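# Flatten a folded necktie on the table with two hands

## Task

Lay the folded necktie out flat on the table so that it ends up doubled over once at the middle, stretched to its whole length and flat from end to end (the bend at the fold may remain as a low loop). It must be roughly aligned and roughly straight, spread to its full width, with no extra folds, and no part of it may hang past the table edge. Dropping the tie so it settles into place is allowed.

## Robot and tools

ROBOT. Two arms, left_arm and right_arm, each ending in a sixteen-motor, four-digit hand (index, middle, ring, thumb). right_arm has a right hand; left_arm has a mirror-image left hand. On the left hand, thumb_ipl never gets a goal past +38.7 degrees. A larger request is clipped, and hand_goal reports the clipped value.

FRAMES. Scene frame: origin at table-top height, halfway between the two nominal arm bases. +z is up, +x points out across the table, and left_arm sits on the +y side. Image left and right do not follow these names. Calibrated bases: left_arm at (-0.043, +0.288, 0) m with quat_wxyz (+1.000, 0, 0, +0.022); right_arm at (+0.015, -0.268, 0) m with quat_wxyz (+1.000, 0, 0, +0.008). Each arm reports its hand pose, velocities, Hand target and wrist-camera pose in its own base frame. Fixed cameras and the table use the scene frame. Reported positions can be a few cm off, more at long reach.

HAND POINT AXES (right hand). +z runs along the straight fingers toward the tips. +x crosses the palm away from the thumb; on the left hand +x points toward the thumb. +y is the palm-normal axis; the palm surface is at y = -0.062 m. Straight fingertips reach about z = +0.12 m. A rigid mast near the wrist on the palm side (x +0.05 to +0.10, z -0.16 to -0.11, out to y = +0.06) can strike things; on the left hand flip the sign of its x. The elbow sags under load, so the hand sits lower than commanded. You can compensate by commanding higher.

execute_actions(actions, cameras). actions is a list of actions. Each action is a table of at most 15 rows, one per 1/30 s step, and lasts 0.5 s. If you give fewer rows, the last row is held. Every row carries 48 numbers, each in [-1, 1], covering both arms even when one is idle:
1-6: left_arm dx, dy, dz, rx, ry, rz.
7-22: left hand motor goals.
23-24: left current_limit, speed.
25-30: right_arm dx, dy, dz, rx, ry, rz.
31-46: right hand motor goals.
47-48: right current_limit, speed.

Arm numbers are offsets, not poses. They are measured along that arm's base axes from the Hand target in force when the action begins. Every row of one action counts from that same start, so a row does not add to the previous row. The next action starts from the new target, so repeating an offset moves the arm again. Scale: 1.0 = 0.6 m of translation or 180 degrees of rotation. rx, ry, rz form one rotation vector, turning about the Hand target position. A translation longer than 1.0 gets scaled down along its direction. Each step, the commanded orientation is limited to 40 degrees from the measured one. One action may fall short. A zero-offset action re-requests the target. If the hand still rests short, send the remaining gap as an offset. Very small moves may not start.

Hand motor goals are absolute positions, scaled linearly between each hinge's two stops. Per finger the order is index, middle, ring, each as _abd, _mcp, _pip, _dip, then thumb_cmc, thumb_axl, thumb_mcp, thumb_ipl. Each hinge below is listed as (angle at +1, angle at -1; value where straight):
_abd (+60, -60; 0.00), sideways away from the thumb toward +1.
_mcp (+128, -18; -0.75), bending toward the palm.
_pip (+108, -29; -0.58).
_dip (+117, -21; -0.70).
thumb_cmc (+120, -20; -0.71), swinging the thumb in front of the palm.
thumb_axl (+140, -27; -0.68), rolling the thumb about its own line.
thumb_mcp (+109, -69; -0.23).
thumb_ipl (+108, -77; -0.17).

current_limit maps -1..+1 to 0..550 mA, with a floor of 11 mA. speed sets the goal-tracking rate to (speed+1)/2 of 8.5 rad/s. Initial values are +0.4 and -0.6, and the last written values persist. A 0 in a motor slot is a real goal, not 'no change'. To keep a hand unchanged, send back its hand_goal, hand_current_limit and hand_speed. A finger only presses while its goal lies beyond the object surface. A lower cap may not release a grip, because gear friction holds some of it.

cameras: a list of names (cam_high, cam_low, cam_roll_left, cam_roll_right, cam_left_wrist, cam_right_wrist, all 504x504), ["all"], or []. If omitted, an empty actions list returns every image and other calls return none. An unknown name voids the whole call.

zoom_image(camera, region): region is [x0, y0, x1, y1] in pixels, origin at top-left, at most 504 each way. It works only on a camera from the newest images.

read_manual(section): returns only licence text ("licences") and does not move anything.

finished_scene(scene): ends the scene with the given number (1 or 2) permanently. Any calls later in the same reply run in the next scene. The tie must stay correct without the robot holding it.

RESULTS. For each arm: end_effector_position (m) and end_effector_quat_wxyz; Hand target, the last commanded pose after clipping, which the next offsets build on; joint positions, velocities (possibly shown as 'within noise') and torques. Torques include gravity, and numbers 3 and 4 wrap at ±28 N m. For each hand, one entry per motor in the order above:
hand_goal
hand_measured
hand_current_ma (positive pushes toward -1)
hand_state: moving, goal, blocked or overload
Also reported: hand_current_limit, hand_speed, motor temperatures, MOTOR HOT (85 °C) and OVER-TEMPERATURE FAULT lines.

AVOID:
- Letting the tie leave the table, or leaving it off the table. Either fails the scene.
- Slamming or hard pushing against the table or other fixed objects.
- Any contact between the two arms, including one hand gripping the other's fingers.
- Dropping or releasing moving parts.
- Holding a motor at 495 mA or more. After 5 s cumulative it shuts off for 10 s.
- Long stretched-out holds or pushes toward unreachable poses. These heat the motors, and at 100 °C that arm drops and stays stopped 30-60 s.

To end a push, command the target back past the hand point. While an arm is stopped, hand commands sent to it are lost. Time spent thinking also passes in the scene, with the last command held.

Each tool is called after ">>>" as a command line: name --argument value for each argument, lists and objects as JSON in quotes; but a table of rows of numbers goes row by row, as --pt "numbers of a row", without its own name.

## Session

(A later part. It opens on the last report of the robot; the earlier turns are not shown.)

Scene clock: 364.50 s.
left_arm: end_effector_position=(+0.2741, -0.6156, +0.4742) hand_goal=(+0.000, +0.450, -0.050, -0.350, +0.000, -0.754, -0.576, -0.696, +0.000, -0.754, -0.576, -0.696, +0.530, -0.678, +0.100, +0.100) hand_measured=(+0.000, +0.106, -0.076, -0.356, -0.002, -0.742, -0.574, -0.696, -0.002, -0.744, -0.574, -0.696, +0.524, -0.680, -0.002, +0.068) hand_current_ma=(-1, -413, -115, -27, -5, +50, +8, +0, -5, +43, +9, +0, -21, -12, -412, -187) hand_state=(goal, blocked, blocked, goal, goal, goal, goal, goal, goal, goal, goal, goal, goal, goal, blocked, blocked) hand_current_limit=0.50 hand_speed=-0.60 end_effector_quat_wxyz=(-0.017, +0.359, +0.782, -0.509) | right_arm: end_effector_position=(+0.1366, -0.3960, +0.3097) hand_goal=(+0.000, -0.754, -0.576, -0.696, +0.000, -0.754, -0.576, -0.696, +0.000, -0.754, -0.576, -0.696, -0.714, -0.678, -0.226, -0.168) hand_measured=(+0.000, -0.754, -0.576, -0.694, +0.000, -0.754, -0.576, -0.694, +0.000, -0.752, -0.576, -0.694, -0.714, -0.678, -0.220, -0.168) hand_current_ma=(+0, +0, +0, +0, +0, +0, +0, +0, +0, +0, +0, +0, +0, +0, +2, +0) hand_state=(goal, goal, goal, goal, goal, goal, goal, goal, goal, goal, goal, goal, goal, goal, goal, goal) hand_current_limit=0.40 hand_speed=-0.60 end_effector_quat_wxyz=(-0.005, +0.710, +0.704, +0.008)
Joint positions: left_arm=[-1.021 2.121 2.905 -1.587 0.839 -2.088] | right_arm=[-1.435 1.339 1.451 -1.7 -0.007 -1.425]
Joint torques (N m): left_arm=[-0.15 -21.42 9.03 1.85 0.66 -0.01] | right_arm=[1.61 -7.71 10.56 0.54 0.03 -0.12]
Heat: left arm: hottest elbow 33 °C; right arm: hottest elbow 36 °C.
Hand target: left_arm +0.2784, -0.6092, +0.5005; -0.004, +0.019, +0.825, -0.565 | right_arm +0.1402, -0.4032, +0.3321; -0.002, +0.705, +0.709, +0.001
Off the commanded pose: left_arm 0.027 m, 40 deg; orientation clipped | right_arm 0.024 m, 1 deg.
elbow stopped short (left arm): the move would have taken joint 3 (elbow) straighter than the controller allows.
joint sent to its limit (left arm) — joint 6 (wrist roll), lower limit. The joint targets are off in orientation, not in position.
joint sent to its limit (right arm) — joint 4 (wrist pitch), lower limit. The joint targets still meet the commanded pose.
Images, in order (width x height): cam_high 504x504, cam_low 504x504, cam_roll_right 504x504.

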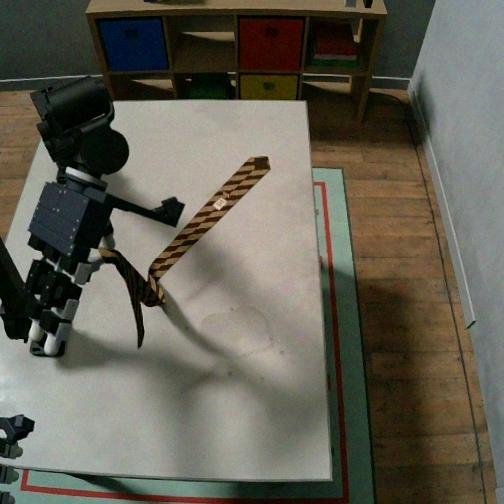

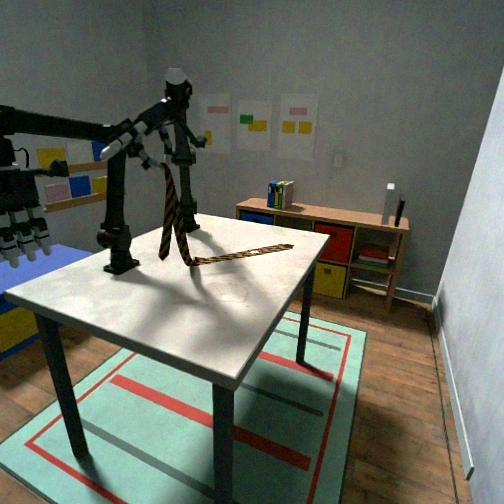

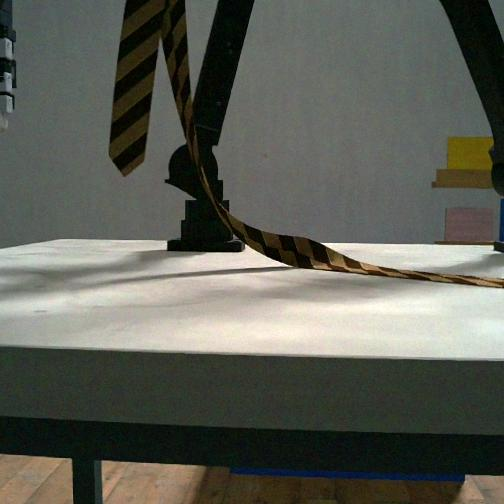

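>>> execute_actions --actions '[[[0.02,0.265,0.183,0,0,0,0,0.45,-0.05,-0.35,0,-0.754,-0.576,-0.696,0,-0.754,-0.576,-0.696,0.53,-0.678,0.1,0.1,0.5,-0.6,0,0,0,0,0,0,0,-0.754,-0.576,-0.696,0,-0.754,-0.576,-0.696,0,-0.754,-0.576,-0.696,-0.714,-0.678,-0.226,-0.168,0.4,-0.6]],[[0.1,0.2,-0.03,0,0,0,0,0.45,-0.05,-0.35,0,-0.754,-0.576,-0.696,0,-0.754,-0.576,-0.696,0.53,-0.678,0.1,0.1,0.5,-0.6,0,0,0,0,0,0,0,-0.754,-0.576,-0.696,0,-0.754,-0.576,-0.696,0,-0.754,-0.576,-0.696,-0.714,-0.678,-0.226,-0.168,0.4,-0.6]],[[0.122,0.188,-0.083,0,0,0,0,0.45,-0.05,-0.35,0,-0.754,-0.576,-0.696,0,-0.754,-0.576,-0.696,0.53,-0.678,0.1,0.1,0.5,-0.6,0,0,0,0,0,0,0,-0.754,-0.576,-0.696,0,-0.754,-0.576,-0.696,0,-0.754,-0.576,-0.696,-0.714,-0.678,-0.226,-0.168,0.4,-0.6]]]' --cameras '["cam_high","cam_roll_left","cam_low"]'

>>> zoom_image --camera "cam_roll_left" --region '[0, 0, 350, 350]'

>>> zoom_image --camera "cam_low" --region '[180, 80, 330, 270]'

Scene clock: 368.73 s.
left_arm: end_effector_position=(+0.4322, -0.2166, +0.5297) hand_goal=(+0.000, +0.450, -0.050, -0.350, +0.000, -0.754, -0.576, -0.696, +0.000, -0.754, -0.576, -0.696, +0.530, -0.678, +0.100, +0.100) hand_measured=(+0.000, +0.106, -0.080, -0.358, -0.002, -0.744, -0.574, -0.696, -0.002, -0.746, -0.574, -0.696, +0.528, -0.680, +0.002, +0.068) hand_current_ma=(+2, -413, -125, -29, -5, +44, +6, +0, -5, +38, +6, +0, -10, -11, -413, -187) hand_state=(goal, blocked, blocked, goal, goal, goal, goal, goal, goal, goal, goal, goal, goal, goal, blocked, blocked) hand_current_limit=0.50 hand_speed=-0.60 end_effector_quat_wxyz=(+0.018, +0.004, +0.816, -0.578) | right_arm: end_effector_position=(+0.1366, -0.3960, +0.3097) hand_goal=(+0.000, -0.754, -0.576, -0.696, +0.000, -0.754, -0.576, -0.696, +0.000, -0.754, -0.576, -0.696, -0.714, -0.678, -0.226, -0.168) hand_measured=(+0.000, -0.754, -0.576, -0.694, +0.000, -0.754, -0.576, -0.694, +0.000, -0.752, -0.576, -0.694, -0.714, -0.678, -0.220, -0.168) hand_current_ma=(+0, +0, +0, +0, +0, +0, +0, +0, +0, +0, +0, +0, +0, +0, +2, +0) hand_state=(goal, goal, goal, goal, goal, goal, goal, goal, goal, goal, goal, goal, goal, goal, goal, goal) hand_current_limit=0.40 hand_speed=-0.60 end_effector_quat_wxyz=(-0.005, +0.710, +0.704, +0.008)
Joint positions: left_arm=[-0.177 1.632 2.272 -1.692 1.179 -2.089] | right_arm=[-1.435 1.339 1.451 -1.7 -0.007 -1.425]
Joint torques (N m): left_arm=[-1.08 -14.45 8.4 0.73 0.92 -0.07] | right_arm=[1.85 -7.36 10.73 0.68 0.04 -0.14]
Heat: left arm: hottest elbow 33 °C; right arm: hottest elbow 36 °C.
Hand target: left_arm +0.4237, -0.2174, +0.5424; -0.004, +0.019, +0.825, -0.565 | right_arm +0.1402, -0.4032, +0.3321; -0.002, +0.705, +0.709, +0.001
Off the commanded pose: left_arm 0.015 m, 3 deg | right_arm 0.024 m, 1 deg.
joint sent to its limit (left arm) — joint 4 (wrist pitch), lower limit; joint 6 (wrist roll), lower limit. The joint targets are off in orientation, not in position.
joint sent to its limit (right arm) — joint 4 (wrist pitch), lower limit. The joint targets still meet the commanded pose.
Images, in order (width x height): cam_high 504x504, cam_low 504x504, cam_roll_left 504x504.

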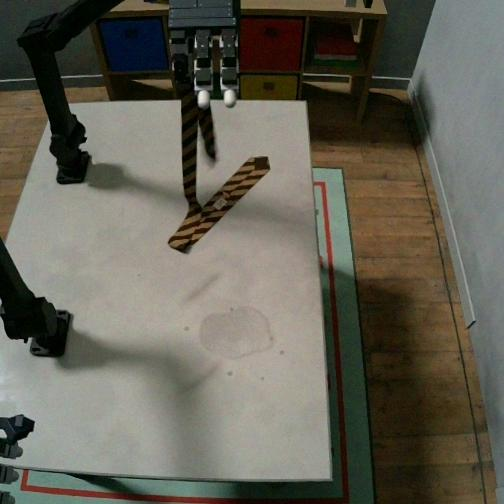

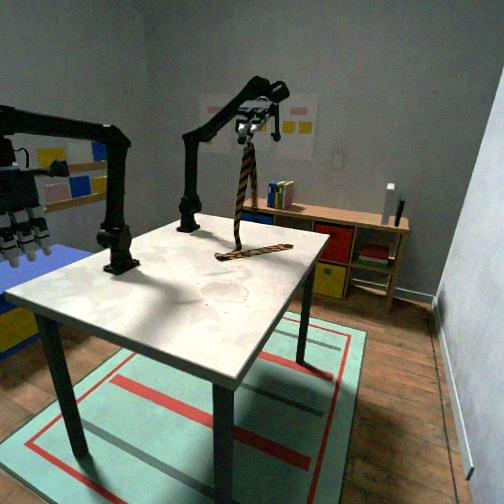

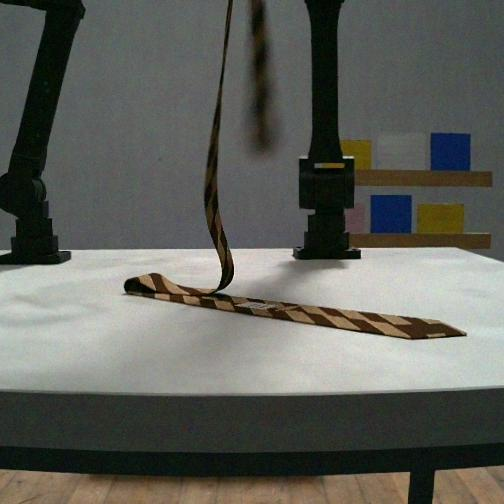

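Scaled by 1.440 from the camera's 504x504 image, which has a finer 720x720 frame.

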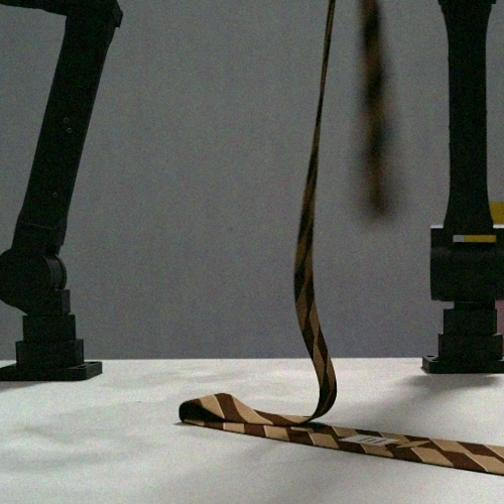

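Scaled by 2.653 from the camera's 504x504 image, which has a finer 720x720 frame.

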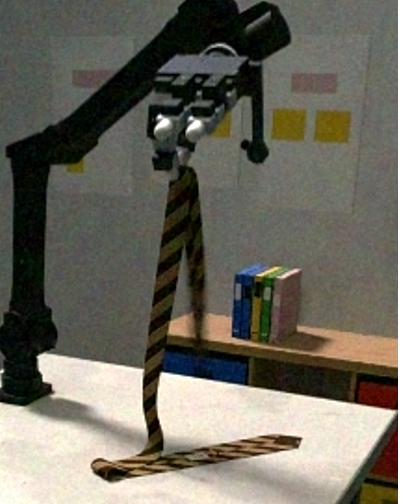

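>>> execute_actions --actions '[[[0.16,0.22,-0.11,0,0,0,0,0.45,-0.05,-0.35,0,-0.754,-0.576,-0.696,0,-0.754,-0.576,-0.696,0.53,-0.678,0.1,0.1,0.5,-0.6,0,0,0,0,0,0,0,-0.754,-0.576,-0.696,0,-0.754,-0.576,-0.696,0,-0.754,-0.576,-0.696,-0.714,-0.678,-0.226,-0.168,0.4,-0.6]],[[0.157,0.214,-0.126,0,0,0,0,0.45,-0.05,-0.35,0,-0.754,-0.576,-0.696,0,-0.754,-0.576,-0.696,0.53,-0.678,0.1,0.1,0.5,-0.6,0,0,0,0,0,0,0,-0.754,-0.576,-0.696,0,-0.754,-0.576,-0.696,0,-0.754,-0.576,-0.696,-0.714,-0.678,-0.226,-0.168,0.4,-0.6]],[[0,0,-0.13,0,0,0,0,0.45,-0.05,-0.35,0,-0.754,-0.576,-0.696,0,-0.754,-0.576,-0.696,0.53,-0.678,0.1,0.1,0.5,-0.6,0,0,0,0,0,0,0,-0.754,-0.576,-0.696,0,-0.754,-0.576,-0.696,0,-0.754,-0.576,-0.696,-0.714,-0.678,-0.226,-0.168,0.4,-0.6]]]' --cameras '["cam_high","cam_roll_left","cam_low"]'

>>> zoom_image --camera "cam_low" --region '[200, 120, 350, 280]'

Scene clock: 371.73 s.
left_arm: end_effector_position=(+0.6136, +0.0445, +0.3142) hand_goal=(+0.000, +0.450, -0.050, -0.350, +0.000, -0.754, -0.576, -0.696, +0.000, -0.754, -0.576, -0.696, +0.530, -0.678, +0.100, +0.100) hand_measured=(+0.002, +0.106, -0.080, -0.358, +0.000, -0.744, -0.574, -0.696, -0.002, -0.744, -0.574, -0.696, +0.528, -0.680, +0.002, +0.068) hand_current_ma=(+4, -412, -127, -30, -3, +47, +6, +0, -3, +39, +7, +0, -8, -10, -412, -187) hand_state=(goal, blocked, blocked, goal, goal, goal, goal, goal, goal, goal, goal, goal, goal, goal, blocked, blocked) hand_current_limit=0.50 hand_speed=-0.60 end_effector_quat_wxyz=(+0.125, -0.077, +0.826, -0.544) | right_arm: end_effector_position=(+0.1366, -0.3960, +0.3097) hand_goal=(+0.000, -0.754, -0.576, -0.696, +0.000, -0.754, -0.576, -0.696, +0.000, -0.754, -0.576, -0.696, -0.714, -0.678, -0.226, -0.168) hand_measured=(+0.000, -0.754, -0.576, -0.694, +0.000, -0.754, -0.576, -0.694, +0.000, -0.752, -0.576, -0.694, -0.714, -0.678, -0.220, -0.168) hand_current_ma=(+0, +0, +0, +0, +0, +0, +0, +0, +0, +0, +0, +0, +0, +0, +2, +0) hand_state=(goal, goal, goal, goal, goal, goal, goal, goal, goal, goal, goal, goal, goal, goal, goal, goal) hand_current_limit=0.40 hand_speed=-0.60 end_effector_quat_wxyz=(-0.005, +0.710, +0.704, +0.008)
Joint positions: left_arm=[0.283 1.96 2.169 -1.692 1.182 -1.533] | right_arm=[-1.435 1.339 1.451 -1.7 -0.007 -1.425]
Joint torques (N m): left_arm=[-1.38 -19.14 8.77 0.23 0.96 0.08] | right_arm=[2.14 -6.89 10.61 0.62 0.08 -0.11]
Heat: left arm: hottest elbow 33 °C; right arm: hottest elbow 36 °C.
Hand target: left_arm +0.6139, +0.0431, +0.3228; -0.004, +0.019, +0.825, -0.565 | right_arm +0.1402, -0.4032, +0.3321; -0.002, +0.705, +0.709, +0.001
Off the commanded pose: left_arm 0.009 m, 19 deg | right_arm 0.024 m, 1 deg.
joint sent to its limit (left arm) — joint 4 (wrist pitch), lower limit. The joint targets are off in orientation, not in position.
joint sent to its limit (right arm) — joint 4 (wrist pitch), lower limit. The joint targets still meet the commanded pose.
Images, in order (width x height): cam_high 504x504, cam_low 504x504, cam_roll_left 504x504.

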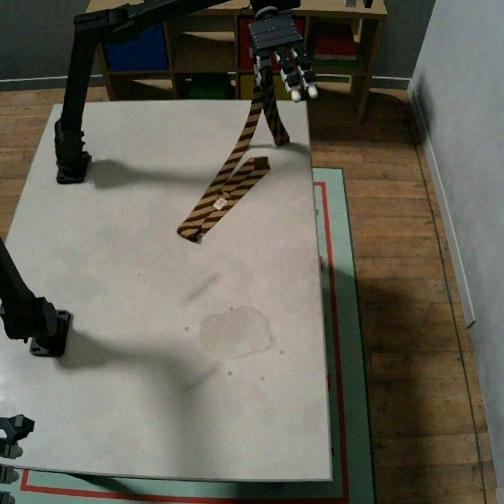

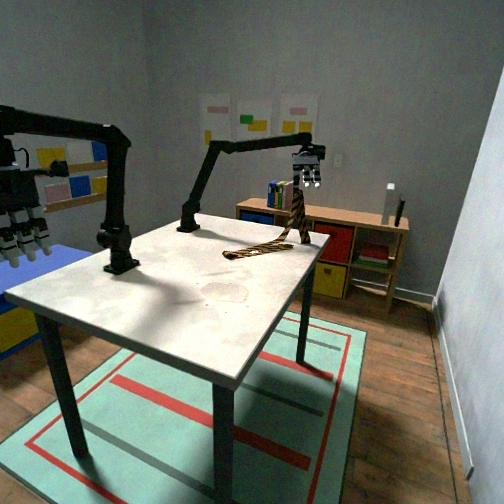

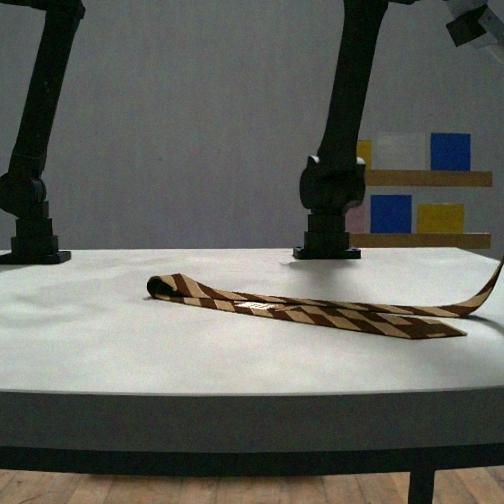

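Scaled by 3.150 from the camera's 504x504 image, which has a finer 720x720 frame.

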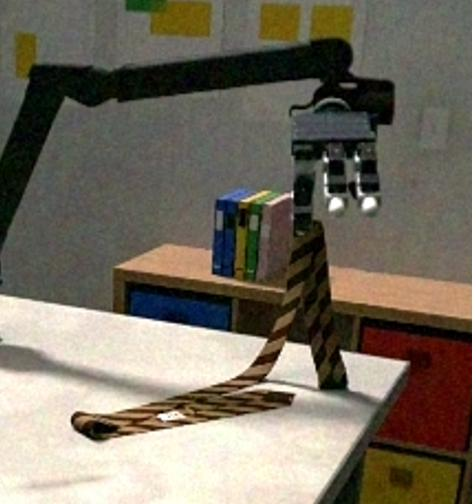

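>>> execute_actions --actions '[[[-0.1,0.05,-0.08,0,0,0,0,0.45,-0.05,-0.35,0,-0.754,-0.576,-0.696,0,-0.754,-0.576,-0.696,0.53,-0.678,0.1,0.1,0.5,-0.6,0,0,0,0,0,0,0,-0.754,-0.576,-0.696,0,-0.754,-0.576,-0.696,0,-0.754,-0.576,-0.696,-0.714,-0.678,-0.226,-0.168,0.4,-0.6]],[[-0.1,0.045,-0.09,0,0,0,0,0.45,-0.05,-0.35,0,-0.754,-0.576,-0.696,0,-0.754,-0.576,-0.696,0.53,-0.678,0.1,0.1,0.5,-0.6,0,0,0,0,0,0,0,-0.754,-0.576,-0.696,0,-0.754,-0.576,-0.696,0,-0.754,-0.576,-0.696,-0.714,-0.678,-0.226,-0.168,0.4,-0.6]],[[-0.15,0.03,-0.15,0,0,0,0,0.45,-0.05,-0.35,0,-0.754,-0.576,-0.696,0,-0.754,-0.576,-0.696,0.53,-0.678,0.1,0.1,0.5,-0.6,0,0,0,0,0,0,0,-0.754,-0.576,-0.696,0,-0.754,-0.576,-0.696,0,-0.754,-0.576,-0.696,-0.714,-0.678,-0.226,-0.168,0.4,-0.6]]]' --cameras '["cam_high","cam_roll_left","cam_low"]'

>>> zoom_image --camera "cam_high" --region '[160, 80, 310, 230]'

Scene clock: 374.47 s.
left_arm: end_effector_position=(+0.3901, +0.1137, +0.1151) hand_goal=(+0.000, +0.450, -0.050, -0.350, +0.000, -0.754, -0.576, -0.696, +0.000, -0.754, -0.576, -0.696, +0.530, -0.678, +0.100, +0.100) hand_measured=(+0.002, +0.106, -0.080, -0.358, +0.000, -0.744, -0.574, -0.696, +0.000, -0.744, -0.574, -0.696, +0.528, -0.680, +0.002, +0.068) hand_current_ma=(+7, -412, -128, -30, +2, +47, +6, +0, +2, +42, +6, +0, -4, -6, -413, -187) hand_state=(goal, blocked, blocked, goal, goal, goal, goal, goal, goal, goal, goal, goal, goal, goal, blocked, blocked) hand_current_limit=0.50 hand_speed=-0.60 end_effector_quat_wxyz=(+0.046, -0.053, +0.865, -0.496) | right_arm: end_effector_position=(+0.1366, -0.3960, +0.3097) hand_goal=(+0.000, -0.754, -0.576, -0.696, +0.000, -0.754, -0.576, -0.696, +0.000, -0.754, -0.576, -0.696, -0.714, -0.678, -0.226, -0.168) hand_measured=(+0.000, -0.754, -0.576, -0.694, +0.000, -0.754, -0.576, -0.694, +0.000, -0.752, -0.576, -0.694, -0.714, -0.678, -0.220, -0.168) hand_current_ma=(+0, +0, +0, +0, +0, +0, +0, +0, +0, +0, +0, +0, +0, +0, +2, +0) hand_state=(goal, goal, goal, goal, goal, goal, goal, goal, goal, goal, goal, goal, goal, goal, goal, goal) hand_current_limit=0.40 hand_speed=-0.60 end_effector_quat_wxyz=(-0.005, +0.710, +0.704, +0.008)
Joint positions: left_arm=[0.516 1.711 1.289 -1.695 0.942 -0.895] | right_arm=[-1.435 1.339 1.451 -1.7 -0.007 -1.425]
Joint torques (N m): left_arm=[-1.55 -14.39 9.11 -0.59 0.76 0.06] | right_arm=[1.9 -7.24 10.59 0.49 0.07 -0.15]
Heat: left arm: hottest elbow 33 °C; right arm: hottest elbow 36 °C.
Hand target: left_arm +0.4041, +0.1181, +0.1310; -0.004, +0.019, +0.825, -0.565 | right_arm +0.1402, -0.4032, +0.3321; -0.002, +0.705, +0.709, +0.001
Off the commanded pose: left_arm 0.021 m, 14 deg | right_arm 0.024 m, 1 deg.
joint read past its limit (left arm) — joint 4 (wrist pitch), lower limit.
joint sent to its limit (left arm) — joint 4 (wrist pitch), lower limit. The joint targets are off in orientation, not in position.
joint sent to its limit (right arm) — joint 4 (wrist pitch), lower limit. The joint targets still meet the commanded pose.
Images, in order (width x height): cam_high 504x504, cam_low 504x504, cam_roll_left 504x504.

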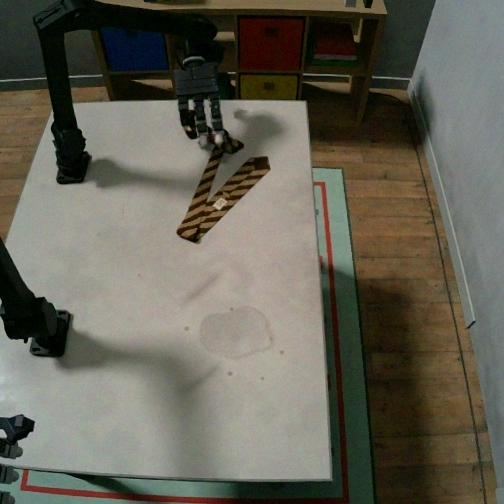

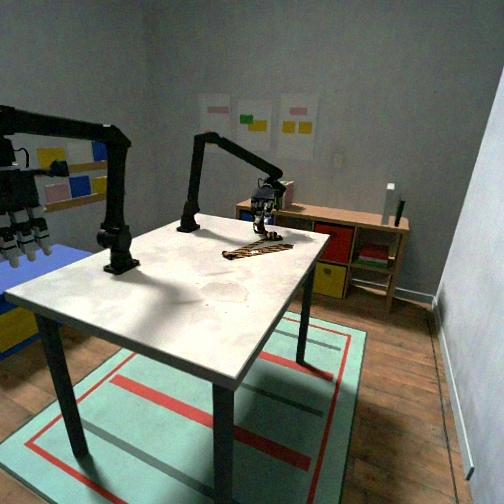

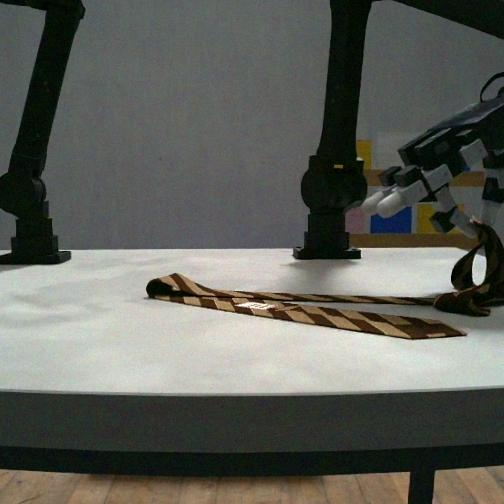

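Scaled by 3.360 from the camera's 504x504 image, which has a finer 720x720 frame.

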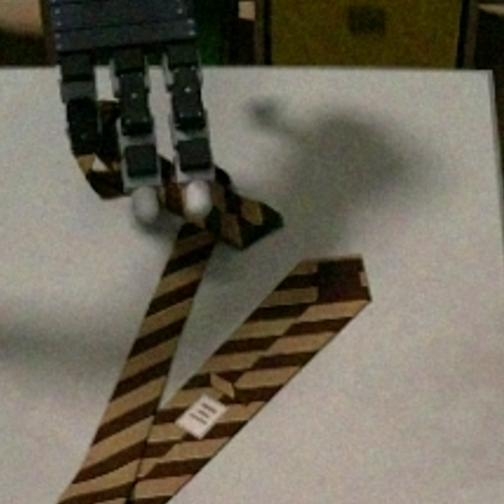

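>>> execute_actions --actions '[[[-0.03,0.0,-0.11,0,0,0,0,0.45,-0.05,-0.35,0,-0.754,-0.576,-0.696,0,-0.754,-0.576,-0.696,0.53,-0.678,0.1,0.1,0.5,-0.6,0,0,0,0,0,0,0,-0.754,-0.576,-0.696,0,-0.754,-0.576,-0.696,0,-0.754,-0.576,-0.696,-0.714,-0.678,-0.226,-0.168,0.4,-0.6]],[[0,0,0,0,0,0,0,0.25,-0.06,-0.35,0,-0.754,-0.576,-0.696,0,-0.754,-0.576,-0.696,0.53,-0.678,-0.45,-0.3,0.4,-0.6,0,0,0,0,0,0,0,-0.754,-0.576,-0.696,0,-0.754,-0.576,-0.696,0,-0.754,-0.576,-0.696,-0.714,-0.678,-0.226,-0.168,0.4,-0.6]],[[0,0,0.02,0,0,0,0,0.1,0.05,-0.33,0,-0.754,-0.576,-0.696,0,-0.754,-0.576,-0.696,0.53,-0.678,-0.45,-0.3,0.4,-0.6,0,0,0,0,0,0,0,-0.754,-0.576,-0.696,0,-0.754,-0.576,-0.696,0,-0.754,-0.576,-0.696,-0.714,-0.678,-0.226,-0.168,0.4,-0.6]],[[0,0,0.12,0,0,0,0,-0.137,0.226,-0.261,0,-0.754,-0.576,-0.696,0,-0.754,-0.576,-0.696,0.53,-0.678,-0.45,-0.3,0.4,-0.6,0,0,0,0,0,0,0,-0.754,-0.576,-0.696,0,-0.754,-0.576,-0.696,0,-0.754,-0.576,-0.696,-0.714,-0.678,-0.226,-0.168,0.4,-0.6]],[[-0.08,-0.05,0.12,0,0,0,0,-0.137,0.226,-0.261,0,-0.754,-0.576,-0.696,0,-0.754,-0.576,-0.696,0.53,-0.678,-0.2,-0.1,0.4,-0.6,0,0,0,0,0,0,0,-0.754,-0.576,-0.696,0,-0.754,-0.576,-0.696,0,-0.754,-0.576,-0.696,-0.714,-0.678,-0.226,-0.168,0.4,-0.6]]]' --cameras '["cam_roll_left","cam_high","cam_low"]'

>>> zoom_image --camera "cam_roll_left" --region '[284, 180, 504, 350]'

>>> zoom_image --camera "cam_high" --region '[170, 90, 310, 230]'

>>> zoom_image --camera "cam_low" --region '[210, 190, 330, 280]'

Scene clock: 391.20 s.
left_arm: end_effector_position=(+0.3338, +0.0872, +0.2109) hand_goal=(+0.000, -0.138, +0.226, -0.262, +0.000, -0.754, -0.576, -0.696, +0.000, -0.754, -0.576, -0.696, +0.530, -0.678, -0.200, -0.100) hand_measured=(+0.002, -0.134, +0.220, -0.266, +0.000, -0.742, -0.574, -0.696, +0.000, -0.744, -0.574, -0.696, +0.530, -0.680, -0.200, -0.102) hand_current_ma=(+6, +12, -22, -11, +2, +53, +6, +0, +2, +46, +6, +0, +2, -6, +1, -7) hand_state=(goal, goal, goal, goal, goal, goal, goal, goal, goal, goal, goal, goal, goal, goal, goal, goal) hand_current_limit=0.40 hand_speed=-0.60 end_effector_quat_wxyz=(+0.108, -0.071, +0.883, -0.452) | right_arm: end_effector_position=(+0.1366, -0.3960, +0.3097) hand_goal=(+0.000, -0.754, -0.576, -0.696, +0.000, -0.754, -0.576, -0.696, +0.000, -0.754, -0.576, -0.696, -0.714, -0.678, -0.226, -0.168) hand_measured=(+0.000, -0.754, -0.576, -0.694, +0.000, -0.754, -0.576, -0.694, +0.000, -0.752, -0.576, -0.694, -0.714, -0.678, -0.220, -0.168) hand_current_ma=(+0, +0, +0, +0, +0, +0, +0, +0, +0, +0, +0, +0, +0, +0, +2, +0) hand_state=(goal, goal, goal, goal, goal, goal, goal, goal, goal, goal, goal, goal, goal, goal, goal, goal) hand_current_limit=0.40 hand_speed=-0.60 end_effector_quat_wxyz=(-0.005, +0.710, +0.704, +0.008)
Joint positions: left_arm=[0.519 1.35 1.186 -1.693 0.937 -1.066] | right_arm=[-1.435 1.339 1.451 -1.7 -0.007 -1.425]
Joint torques (N m): left_arm=[-1.61 -9.23 9.24 -0.34 0.82 -0.13] | right_arm=[0.85 -7.65 10.54 0.57 0.04 -0.2]
Heat: left arm: hottest elbow 33 °C; right arm: hottest elbow 36 °C.
Hand target: left_arm +0.3379, +0.0881, +0.2208; -0.004, +0.019, +0.825, -0.565 | right_arm +0.1402, -0.4032, +0.3321; -0.002, +0.705, +0.709, +0.001
Off the commanded pose: left_arm 0.011 m, 22 deg | right_arm 0.024 m, 1 deg.
joint sent to its limit (left arm) — joint 4 (wrist pitch), lower limit. The joint targets are off in orientation, not in position.
joint sent to its limit (right arm) — joint 4 (wrist pitch), lower limit. The joint targets still meet the commanded pose.
Images, in order (width x height): cam_high 504x504, cam_low 504x504, cam_roll_left 504x504.

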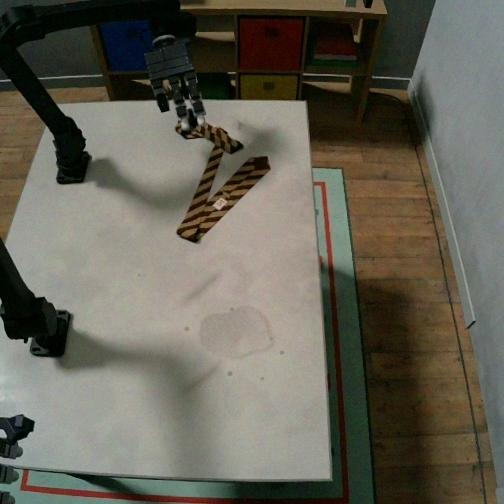

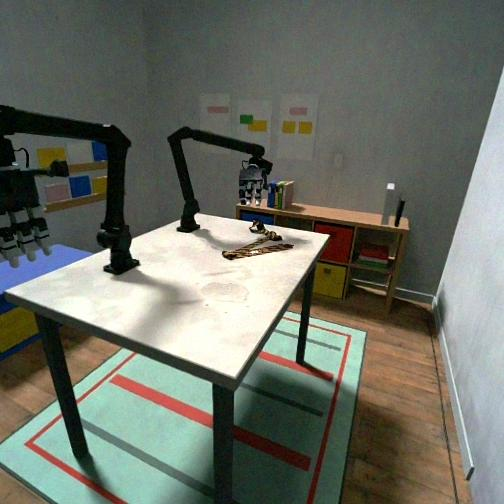

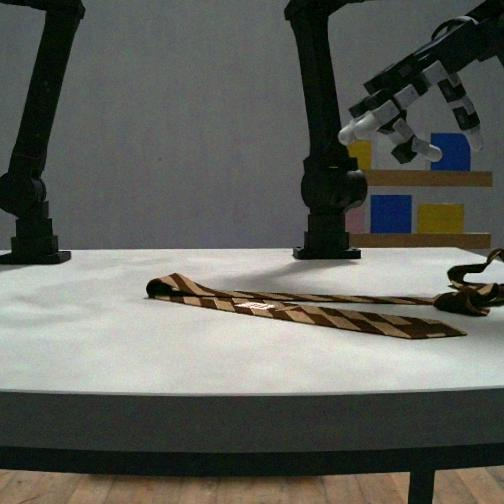

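Scaled by 2.291 from the camera's 504x504 image, which has a finer 720x720 frame.

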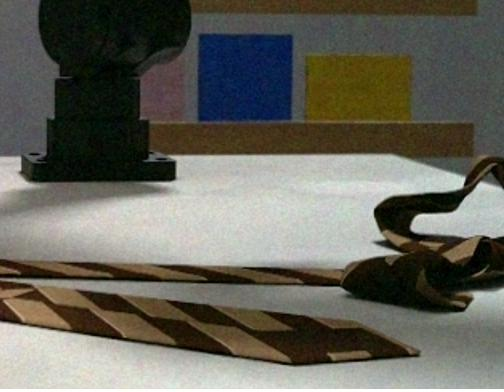

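Scaled by 3.600 from the camera's 504x504 image, which has a finer 720x720 frame.

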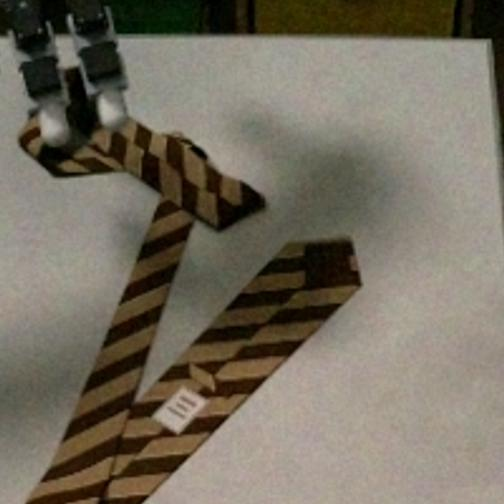

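Scaled by 4.200 from the camera's 504x504 image, which has a finer 720x720 frame.

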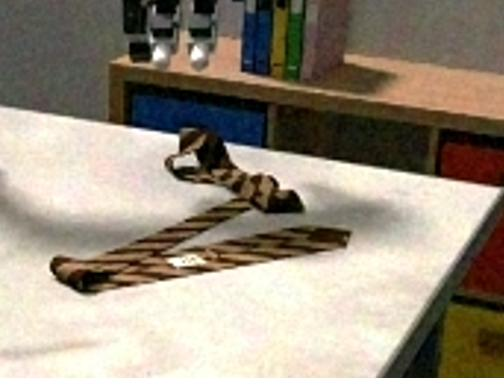

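>>> execute_actions --actions '[[[0.11,-0.15,0.0,0,0,0,0,-0.137,0.226,-0.261,0,-0.754,-0.576,-0.696,0,-0.754,-0.576,-0.696,0.53,-0.678,-0.2,-0.1,0.4,-0.6,0,0,0,0,0,0,0,-0.754,-0.576,-0.696,0,-0.754,-0.576,-0.696,0,-0.754,-0.576,-0.696,-0.714,-0.678,-0.226,-0.168,0.4,-0.6]],[[0.092,-0.138,-0.15,0,0,0,0,-0.137,0.226,-0.261,0,-0.754,-0.576,-0.696,0,-0.754,-0.576,-0.696,0.53,-0.678,-0.2,-0.1,0.4,-0.6,0,0,0,0,0,0,0,-0.754,-0.576,-0.696,0,-0.754,-0.576,-0.696,0,-0.754,-0.576,-0.696,-0.714,-0.678,-0.226,-0.168,0.4,-0.6]],[[0,0,-0.1,0,0,0,0,-0.137,0.226,-0.261,0,-0.754,-0.576,-0.696,0,-0.754,-0.576,-0.696,0.53,-0.678,-0.2,-0.1,0.4,-0.6,0,0,0,0,0,0,0,-0.754,-0.576,-0.696,0,-0.754,-0.576,-0.696,0,-0.754,-0.576,-0.696,-0.714,-0.678,-0.226,-0.168,0.4,-0.6]]]' --cameras '["cam_roll_left","cam_high","cam_left_wrist"]'

>>> zoom_image --camera "cam_roll_left" --region '[284, 180, 504, 350]'

>>> zoom_image --camera "cam_high" --region '[160, 110, 280, 230]'

>>> zoom_image --camera "cam_left_wrist" --region '[0, 0, 200, 200]'

Scene clock: 395.90 s.
left_arm: end_effector_position=(+0.4536, -0.0898, +0.0648) hand_goal=(+0.000, -0.138, +0.226, -0.262, +0.000, -0.754, -0.576, -0.696, +0.000, -0.754, -0.576, -0.696, +0.530, -0.678, -0.200, -0.100) hand_measured=(+0.000, -0.134, +0.224, -0.264, +0.000, -0.744, -0.574, -0.696, +0.000, -0.744, -0.574, -0.696, +0.530, -0.680, -0.200, -0.102) hand_current_ma=(+0, +15, -10, -10, -2, +46, +10, +0, -2, +41, +10, +0, +1, -6, +2, -6) hand_state=(goal, goal, goal, goal, goal, goal, goal, goal, goal, goal, goal, goal, goal, goal, goal, goal) hand_current_limit=0.40 hand_speed=-0.60 end_effector_quat_wxyz=(-0.014, +0.021, +0.824, -0.566) | right_arm: end_effector_position=(+0.1366, -0.3960, +0.3097) hand_goal=(+0.000, -0.754, -0.576, -0.696, +0.000, -0.754, -0.576, -0.696, +0.000, -0.754, -0.576, -0.696, -0.714, -0.678, -0.226, -0.168) hand_measured=(+0.000, -0.754, -0.576, -0.694, +0.000, -0.754, -0.576, -0.694, +0.000, -0.752, -0.576, -0.694, -0.714, -0.678, -0.220, -0.168) hand_current_ma=(+0, +0, +0, +0, +0, +0, +0, +0, +0, +0, +0, +0, +0, +0, +2, +0) hand_state=(goal, goal, goal, goal, goal, goal, goal, goal, goal, goal, goal, goal, goal, goal, goal, goal) hand_current_limit=0.40 hand_speed=-0.60 end_effector_quat_wxyz=(-0.005, +0.710, +0.704, +0.008)
Joint positions: left_arm=[0.084 1.832 1.273 -1.349 1.18 -1.208] | right_arm=[-1.435 1.339 1.451 -1.7 -0.007 -1.425]
Joint torques (N m): left_arm=[-0.26 -16.03 6.94 0.02 0.94 -0.18] | right_arm=[2.2 -7.47 10.61 0.4 0.02 -0.17]
Heat: left arm: hottest elbow 33 °C; right arm: hottest elbow 36 °C.
Hand target: left_arm +0.4591, -0.0847, +0.0710; -0.004, +0.019, +0.825, -0.565 | right_arm +0.1402, -0.4032, +0.3321; -0.002, +0.705, +0.709, +0.001
Off the commanded pose: left_arm 0.010 m, 1 deg | right_arm 0.024 m, 1 deg.
joint sent to its limit (right arm) — joint 4 (wrist pitch), lower limit. The joint targets still meet the commanded pose.
Images, in order (width x height): cam_high 504x504, cam_roll_left 504x504, cam_left_wrist 504x504.

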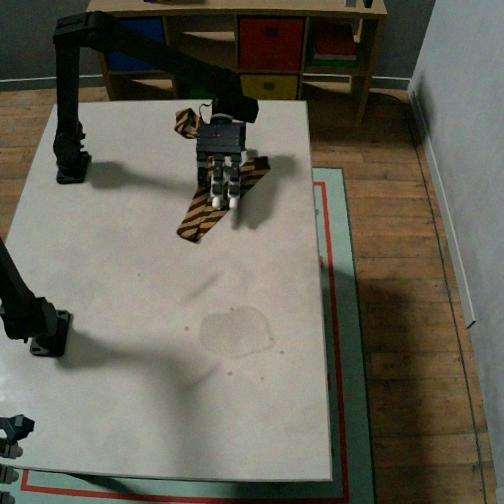

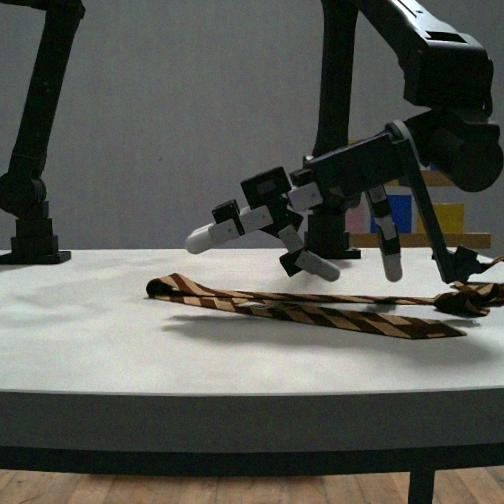

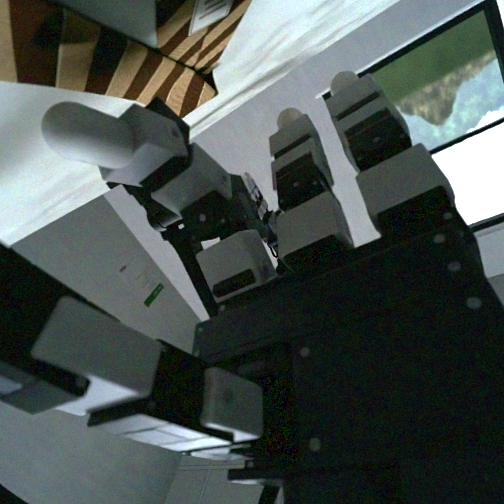

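Scaled by 2.291 from the camera's 504x504 image, which has a finer 720x720 frame.

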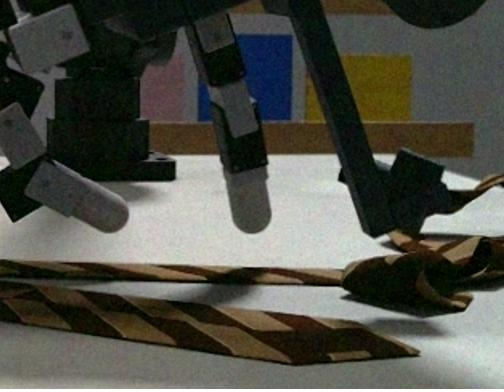

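Scaled by 4.200 from the camera's 504x504 image, which has a finer 720x720 frame.

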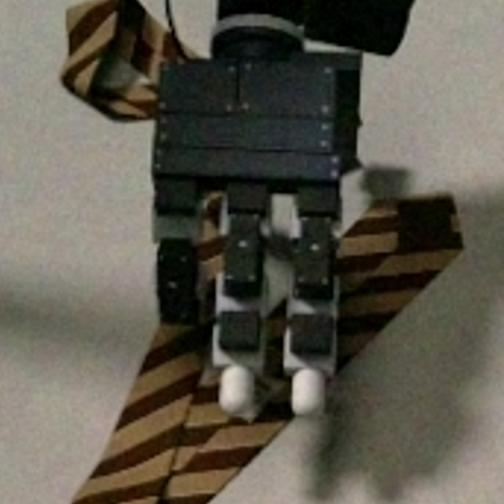

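Scaled by 2.520 from the camera's 504x504 image, which has a finer 720x720 frame.

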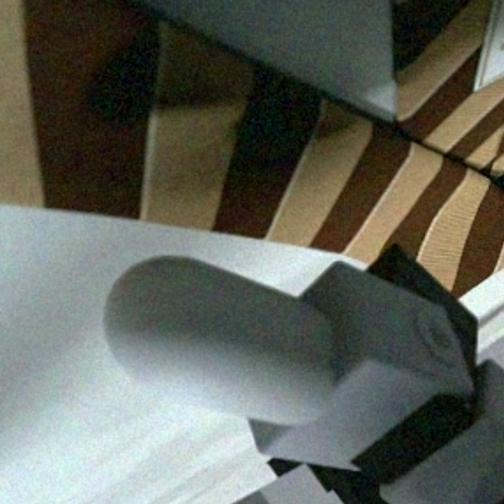

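>>> execute_actions --actions '[[[0.006,0,-0.02,0,0,0,0,-0.137,0.226,-0.261,0,-0.754,-0.576,-0.696,0,-0.754,-0.576,-0.696,0.53,-0.678,-0.2,-0.1,0.4,-0.6,0,0,0,0,0,0,0,-0.754,-0.576,-0.696,0,-0.754,-0.576,-0.696,0,-0.754,-0.576,-0.696,-0.714,-0.678,-0.226,-0.168,0.4,-0.6]],[[0,0,-0.008,0,0,0,0,0,0.12,-0.3,0,-0.754,-0.576,-0.696,0,-0.754,-0.576,-0.696,0.53,-0.678,0.05,0.05,0.4,-0.6,0,0,0,0,0,0,0,-0.754,-0.576,-0.696,0,-0.754,-0.576,-0.696,0,-0.754,-0.576,-0.696,-0.714,-0.678,-0.226,-0.168,0.4,-0.6]],[[0,0,-0.016,0,0,0,0,0.25,-0.06,-0.38,0,-0.754,-0.576,-0.696,0,-0.754,-0.576,-0.696,0.53,-0.678,0.1,0.1,0.4,-0.6,0,0,0,0,0,0,0,-0.754,-0.576,-0.696,0,-0.754,-0.576,-0.696,0,-0.754,-0.576,-0.696,-0.714,-0.678,-0.226,-0.168,0.4,-0.6]],[[0,0,0,0,0,0,0,0.45,-0.05,-0.35,0,-0.754,-0.576,-0.696,0,-0.754,-0.576,-0.696,0.53,-0.678,0.1,0.1,0.5,-0.6,0,0,0,0,0,0,0,-0.754,-0.576,-0.696,0,-0.754,-0.576,-0.696,0,-0.754,-0.576,-0.696,-0.714,-0.678,-0.226,-0.168,0.4,-0.6]],[[0,0,0.08,0,0,0,0,0.45,-0.05,-0.35,0,-0.754,-0.576,-0.696,0,-0.754,-0.576,-0.696,0.53,-0.678,0.1,0.1,0.5,-0.6,0,0,0,0,0,0,0,-0.754,-0.576,-0.696,0,-0.754,-0.576,-0.696,0,-0.754,-0.576,-0.696,-0.714,-0.678,-0.226,-0.168,0.4,-0.6]]]' --cameras '["cam_roll_left","cam_high"]'

>>> zoom_image --camera "cam_roll_left" --region '[204, 180, 504, 380]'

Scene clock: 399.27 s.
left_arm: end_effector_position=(+0.4468, -0.0905, +0.0773) hand_goal=(+0.000, +0.450, -0.050, -0.350, +0.000, -0.754, -0.576, -0.696, +0.000, -0.754, -0.576, -0.696, +0.530, -0.678, +0.100, +0.100) hand_measured=(+0.000, +0.096, -0.070, -0.354, +0.000, -0.742, -0.574, -0.696, +0.000, -0.744, -0.574, -0.696, +0.538, -0.678, +0.044, +0.070) hand_current_ma=(+1, -413, -87, -19, -2, +49, +10, +0, -2, +43, +10, +0, +36, +3, -330, -172) hand_state=(goal, blocked, blocked, goal, goal, goal, goal, goal, goal, goal, goal, goal, goal, goal, blocked, blocked) hand_current_limit=0.50 hand_speed=-0.60 end_effector_quat_wxyz=(-0.023, +0.012, +0.824, -0.566) | right_arm: end_effector_position=(+0.1366, -0.3960, +0.3097) hand_goal=(+0.000, -0.754, -0.576, -0.696, +0.000, -0.754, -0.576, -0.696, +0.000, -0.754, -0.576, -0.696, -0.714, -0.678, -0.226, -0.168) hand_measured=(+0.000, -0.754, -0.576, -0.694, +0.000, -0.754, -0.576, -0.694, +0.000, -0.752, -0.576, -0.694, -0.714, -0.678, -0.220, -0.168) hand_current_ma=(+0, +0, +0, +0, +0, +0, +0, +0, +0, +0, +0, +0, +0, +0, +2, +0) hand_state=(goal, goal, goal, goal, goal, goal, goal, goal, goal, goal, goal, goal, goal, goal, goal, goal) hand_current_limit=0.40 hand_speed=-0.60 end_effector_quat_wxyz=(-0.005, +0.710, +0.704, +0.008)
Joint positions: left_arm=[0.084 1.809 1.274 -1.383 1.181 -1.224] | right_arm=[-1.435 1.339 1.451 -1.7 -0.007 -1.425]
Joint torques (N m): left_arm=[-0.44 -15.09 9.5 -0.66 0.9 -0.05] | right_arm=[2.78 -7.71 10.58 0.43 0.07 -0.13]
Heat: left arm: hottest elbow 32 °C; right arm: hottest elbow 36 °C.
Hand target: left_arm +0.4627, -0.0847, +0.0925; -0.004, +0.019, +0.825, -0.565 | right_arm +0.1402, -0.4032, +0.3321; -0.002, +0.705, +0.709, +0.001
Off the commanded pose: left_arm 0.023 m, 2 deg | right_arm 0.024 m, 1 deg.
joint sent to its limit (right arm) — joint 4 (wrist pitch), lower limit. The joint targets still meet the commanded pose.
Images, in order (width x height): cam_high 504x504, cam_roll_left 504x504.

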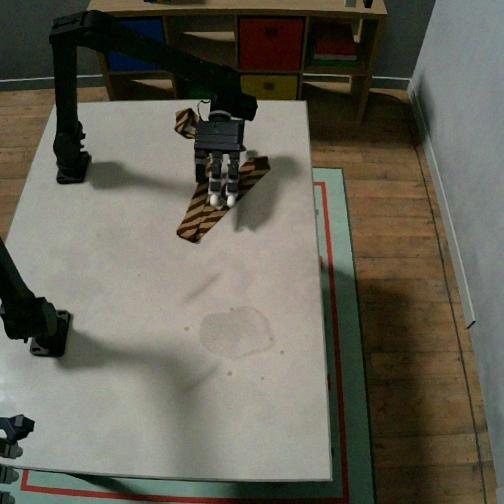

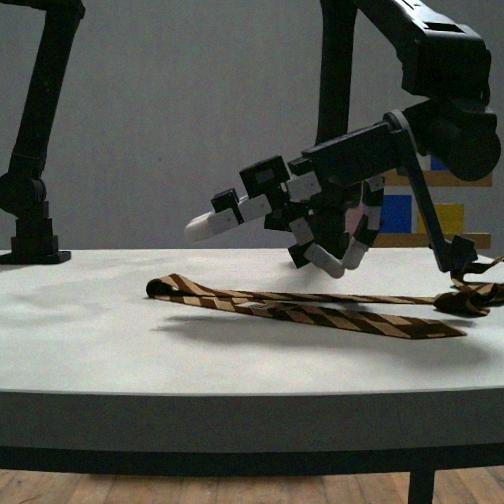

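Scaled by 1.680 from the camera's 504x504 image, which has a finer 720x720 frame.

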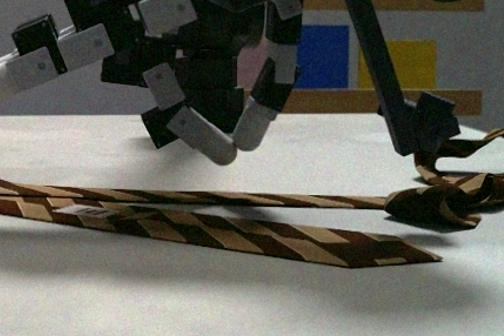

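>>> execute_actions --actions '[[[0,0,0,0,0,0,0,-0.137,0.226,-0.261,0,-0.754,-0.576,-0.696,0,-0.754,-0.576,-0.696,0.53,-0.678,-0.2,-0.1,0.4,-0.6,0,0,0,0,0,0,0,-0.754,-0.576,-0.696,0,-0.754,-0.576,-0.696,0,-0.754,-0.576,-0.696,-0.714,-0.678,-0.226,-0.168,0.4,-0.6]],[[0,0,-0.07,0,0,0,0,-0.137,0.226,-0.261,0,-0.754,-0.576,-0.696,0,-0.754,-0.576,-0.696,0.53,-0.678,-0.2,-0.1,0.4,-0.6,0,0,0,0,0,0,0,-0.754,-0.576,-0.696,0,-0.754,-0.576,-0.696,0,-0.754,-0.576,-0.696,-0.714,-0.678,-0.226,-0.168,0.4,-0.6]]]' --cameras '["cam_roll_left","cam_left_wrist"]'

>>> zoom_image --camera "cam_roll_left" --region '[204, 180, 504, 380]'

>>> zoom_image --camera "cam_left_wrist" --region '[0, 0, 200, 200]'

Scene clock: 400.97 s.
left_arm: end_effector_position=(+0.4576, -0.0895, +0.0471) hand_goal=(+0.000, -0.138, +0.226, -0.262, +0.000, -0.754, -0.576, -0.696, +0.000, -0.754, -0.576, -0.696, +0.530, -0.678, -0.200, -0.100) hand_measured=(+0.000, -0.132, +0.220, -0.266, +0.000, -0.742, -0.574, -0.696, +0.000, -0.744, -0.574, -0.696, +0.534, -0.678, -0.198, -0.098) hand_current_ma=(-2, +29, -20, -11, -1, +49, +10, +0, -1, +43, +10, +0, +12, +3, +10, +8) hand_state=(goal, goal, goal, goal, goal, goal, goal, goal, goal, goal, goal, goal, goal, goal, goal, goal) hand_current_limit=0.40 hand_speed=-0.60 end_effector_quat_wxyz=(-0.015, +0.017, +0.825, -0.565) | right_arm: end_effector_position=(+0.1366, -0.3960, +0.3097) hand_goal=(+0.000, -0.754, -0.576, -0.696, +0.000, -0.754, -0.576, -0.696, +0.000, -0.754, -0.576, -0.696, -0.714, -0.678, -0.226, -0.168) hand_measured=(+0.000, -0.754, -0.576, -0.694, +0.000, -0.754, -0.576, -0.694, +0.000, -0.752, -0.576, -0.694, -0.714, -0.678, -0.220, -0.168) hand_current_ma=(+0, +0, +0, +0, +0, +0, +0, +0, +0, +0, +0, +0, +0, +0, +2, +0) hand_state=(goal, goal, goal, goal, goal, goal, goal, goal, goal, goal, goal, goal, goal, goal, goal, goal) hand_current_limit=0.40 hand_speed=-0.60 end_effector_quat_wxyz=(-0.005, +0.710, +0.704, +0.008)
Joint positions: left_arm=[0.084 1.865 1.268 -1.302 1.18 -1.224] | right_arm=[-1.435 1.339 1.451 -1.7 -0.007 -1.425]
Joint torques (N m): left_arm=[-0.44 -14.92 6.42 -0.02 0.92 -0.04] | right_arm=[1.73 -7.3 10.82 0.43 0.04 -0.19]
Heat: left arm: hottest elbow 32 °C; right arm: hottest elbow 36 °C.
Hand target: left_arm +0.4627, -0.0846, +0.0506; -0.004, +0.019, +0.825, -0.565 | right_arm +0.1402, -0.4032, +0.3321; -0.002, +0.705, +0.709, +0.001
Off the commanded pose: left_arm 0.008 m, 1 deg | right_arm 0.024 m, 1 deg.
joint sent to its limit (right arm) — joint 4 (wrist pitch), lower limit. The joint targets still meet the commanded pose.
Images, in order (width x height): cam_roll_left 504x504, cam_left_wrist 504x504.

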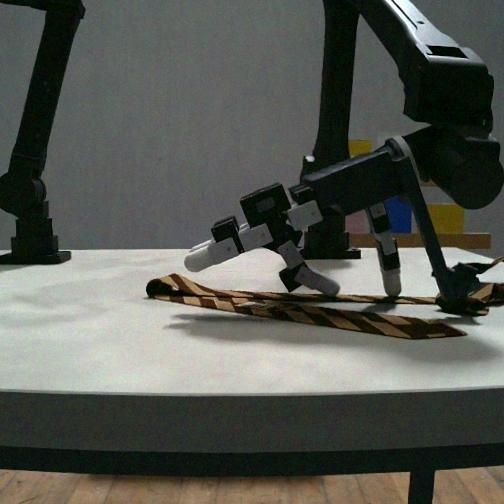

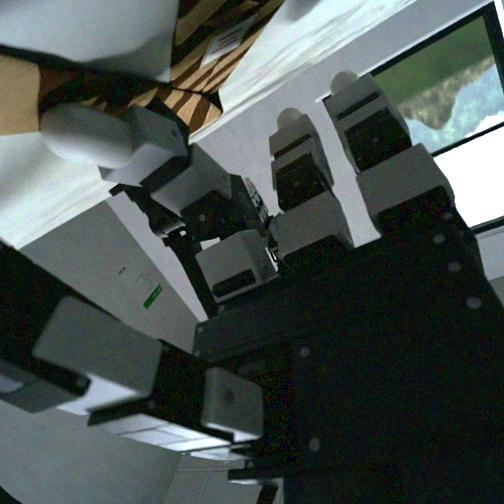

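Scaled by 1.680 from the camera's 504x504 image, which has a finer 720x720 frame.

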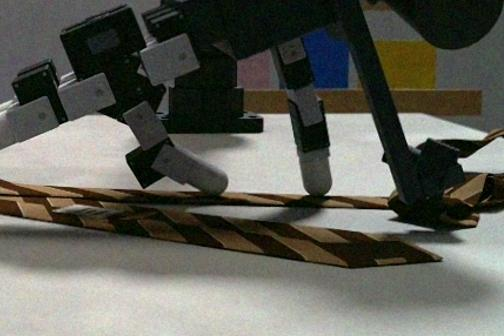

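Scaled by 2.520 from the camera's 504x504 image, which has a finer 720x720 frame.

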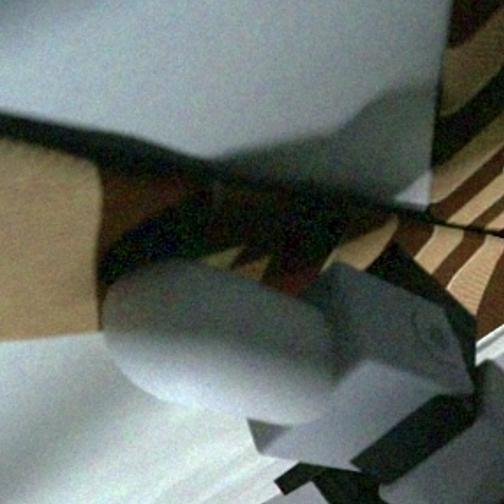

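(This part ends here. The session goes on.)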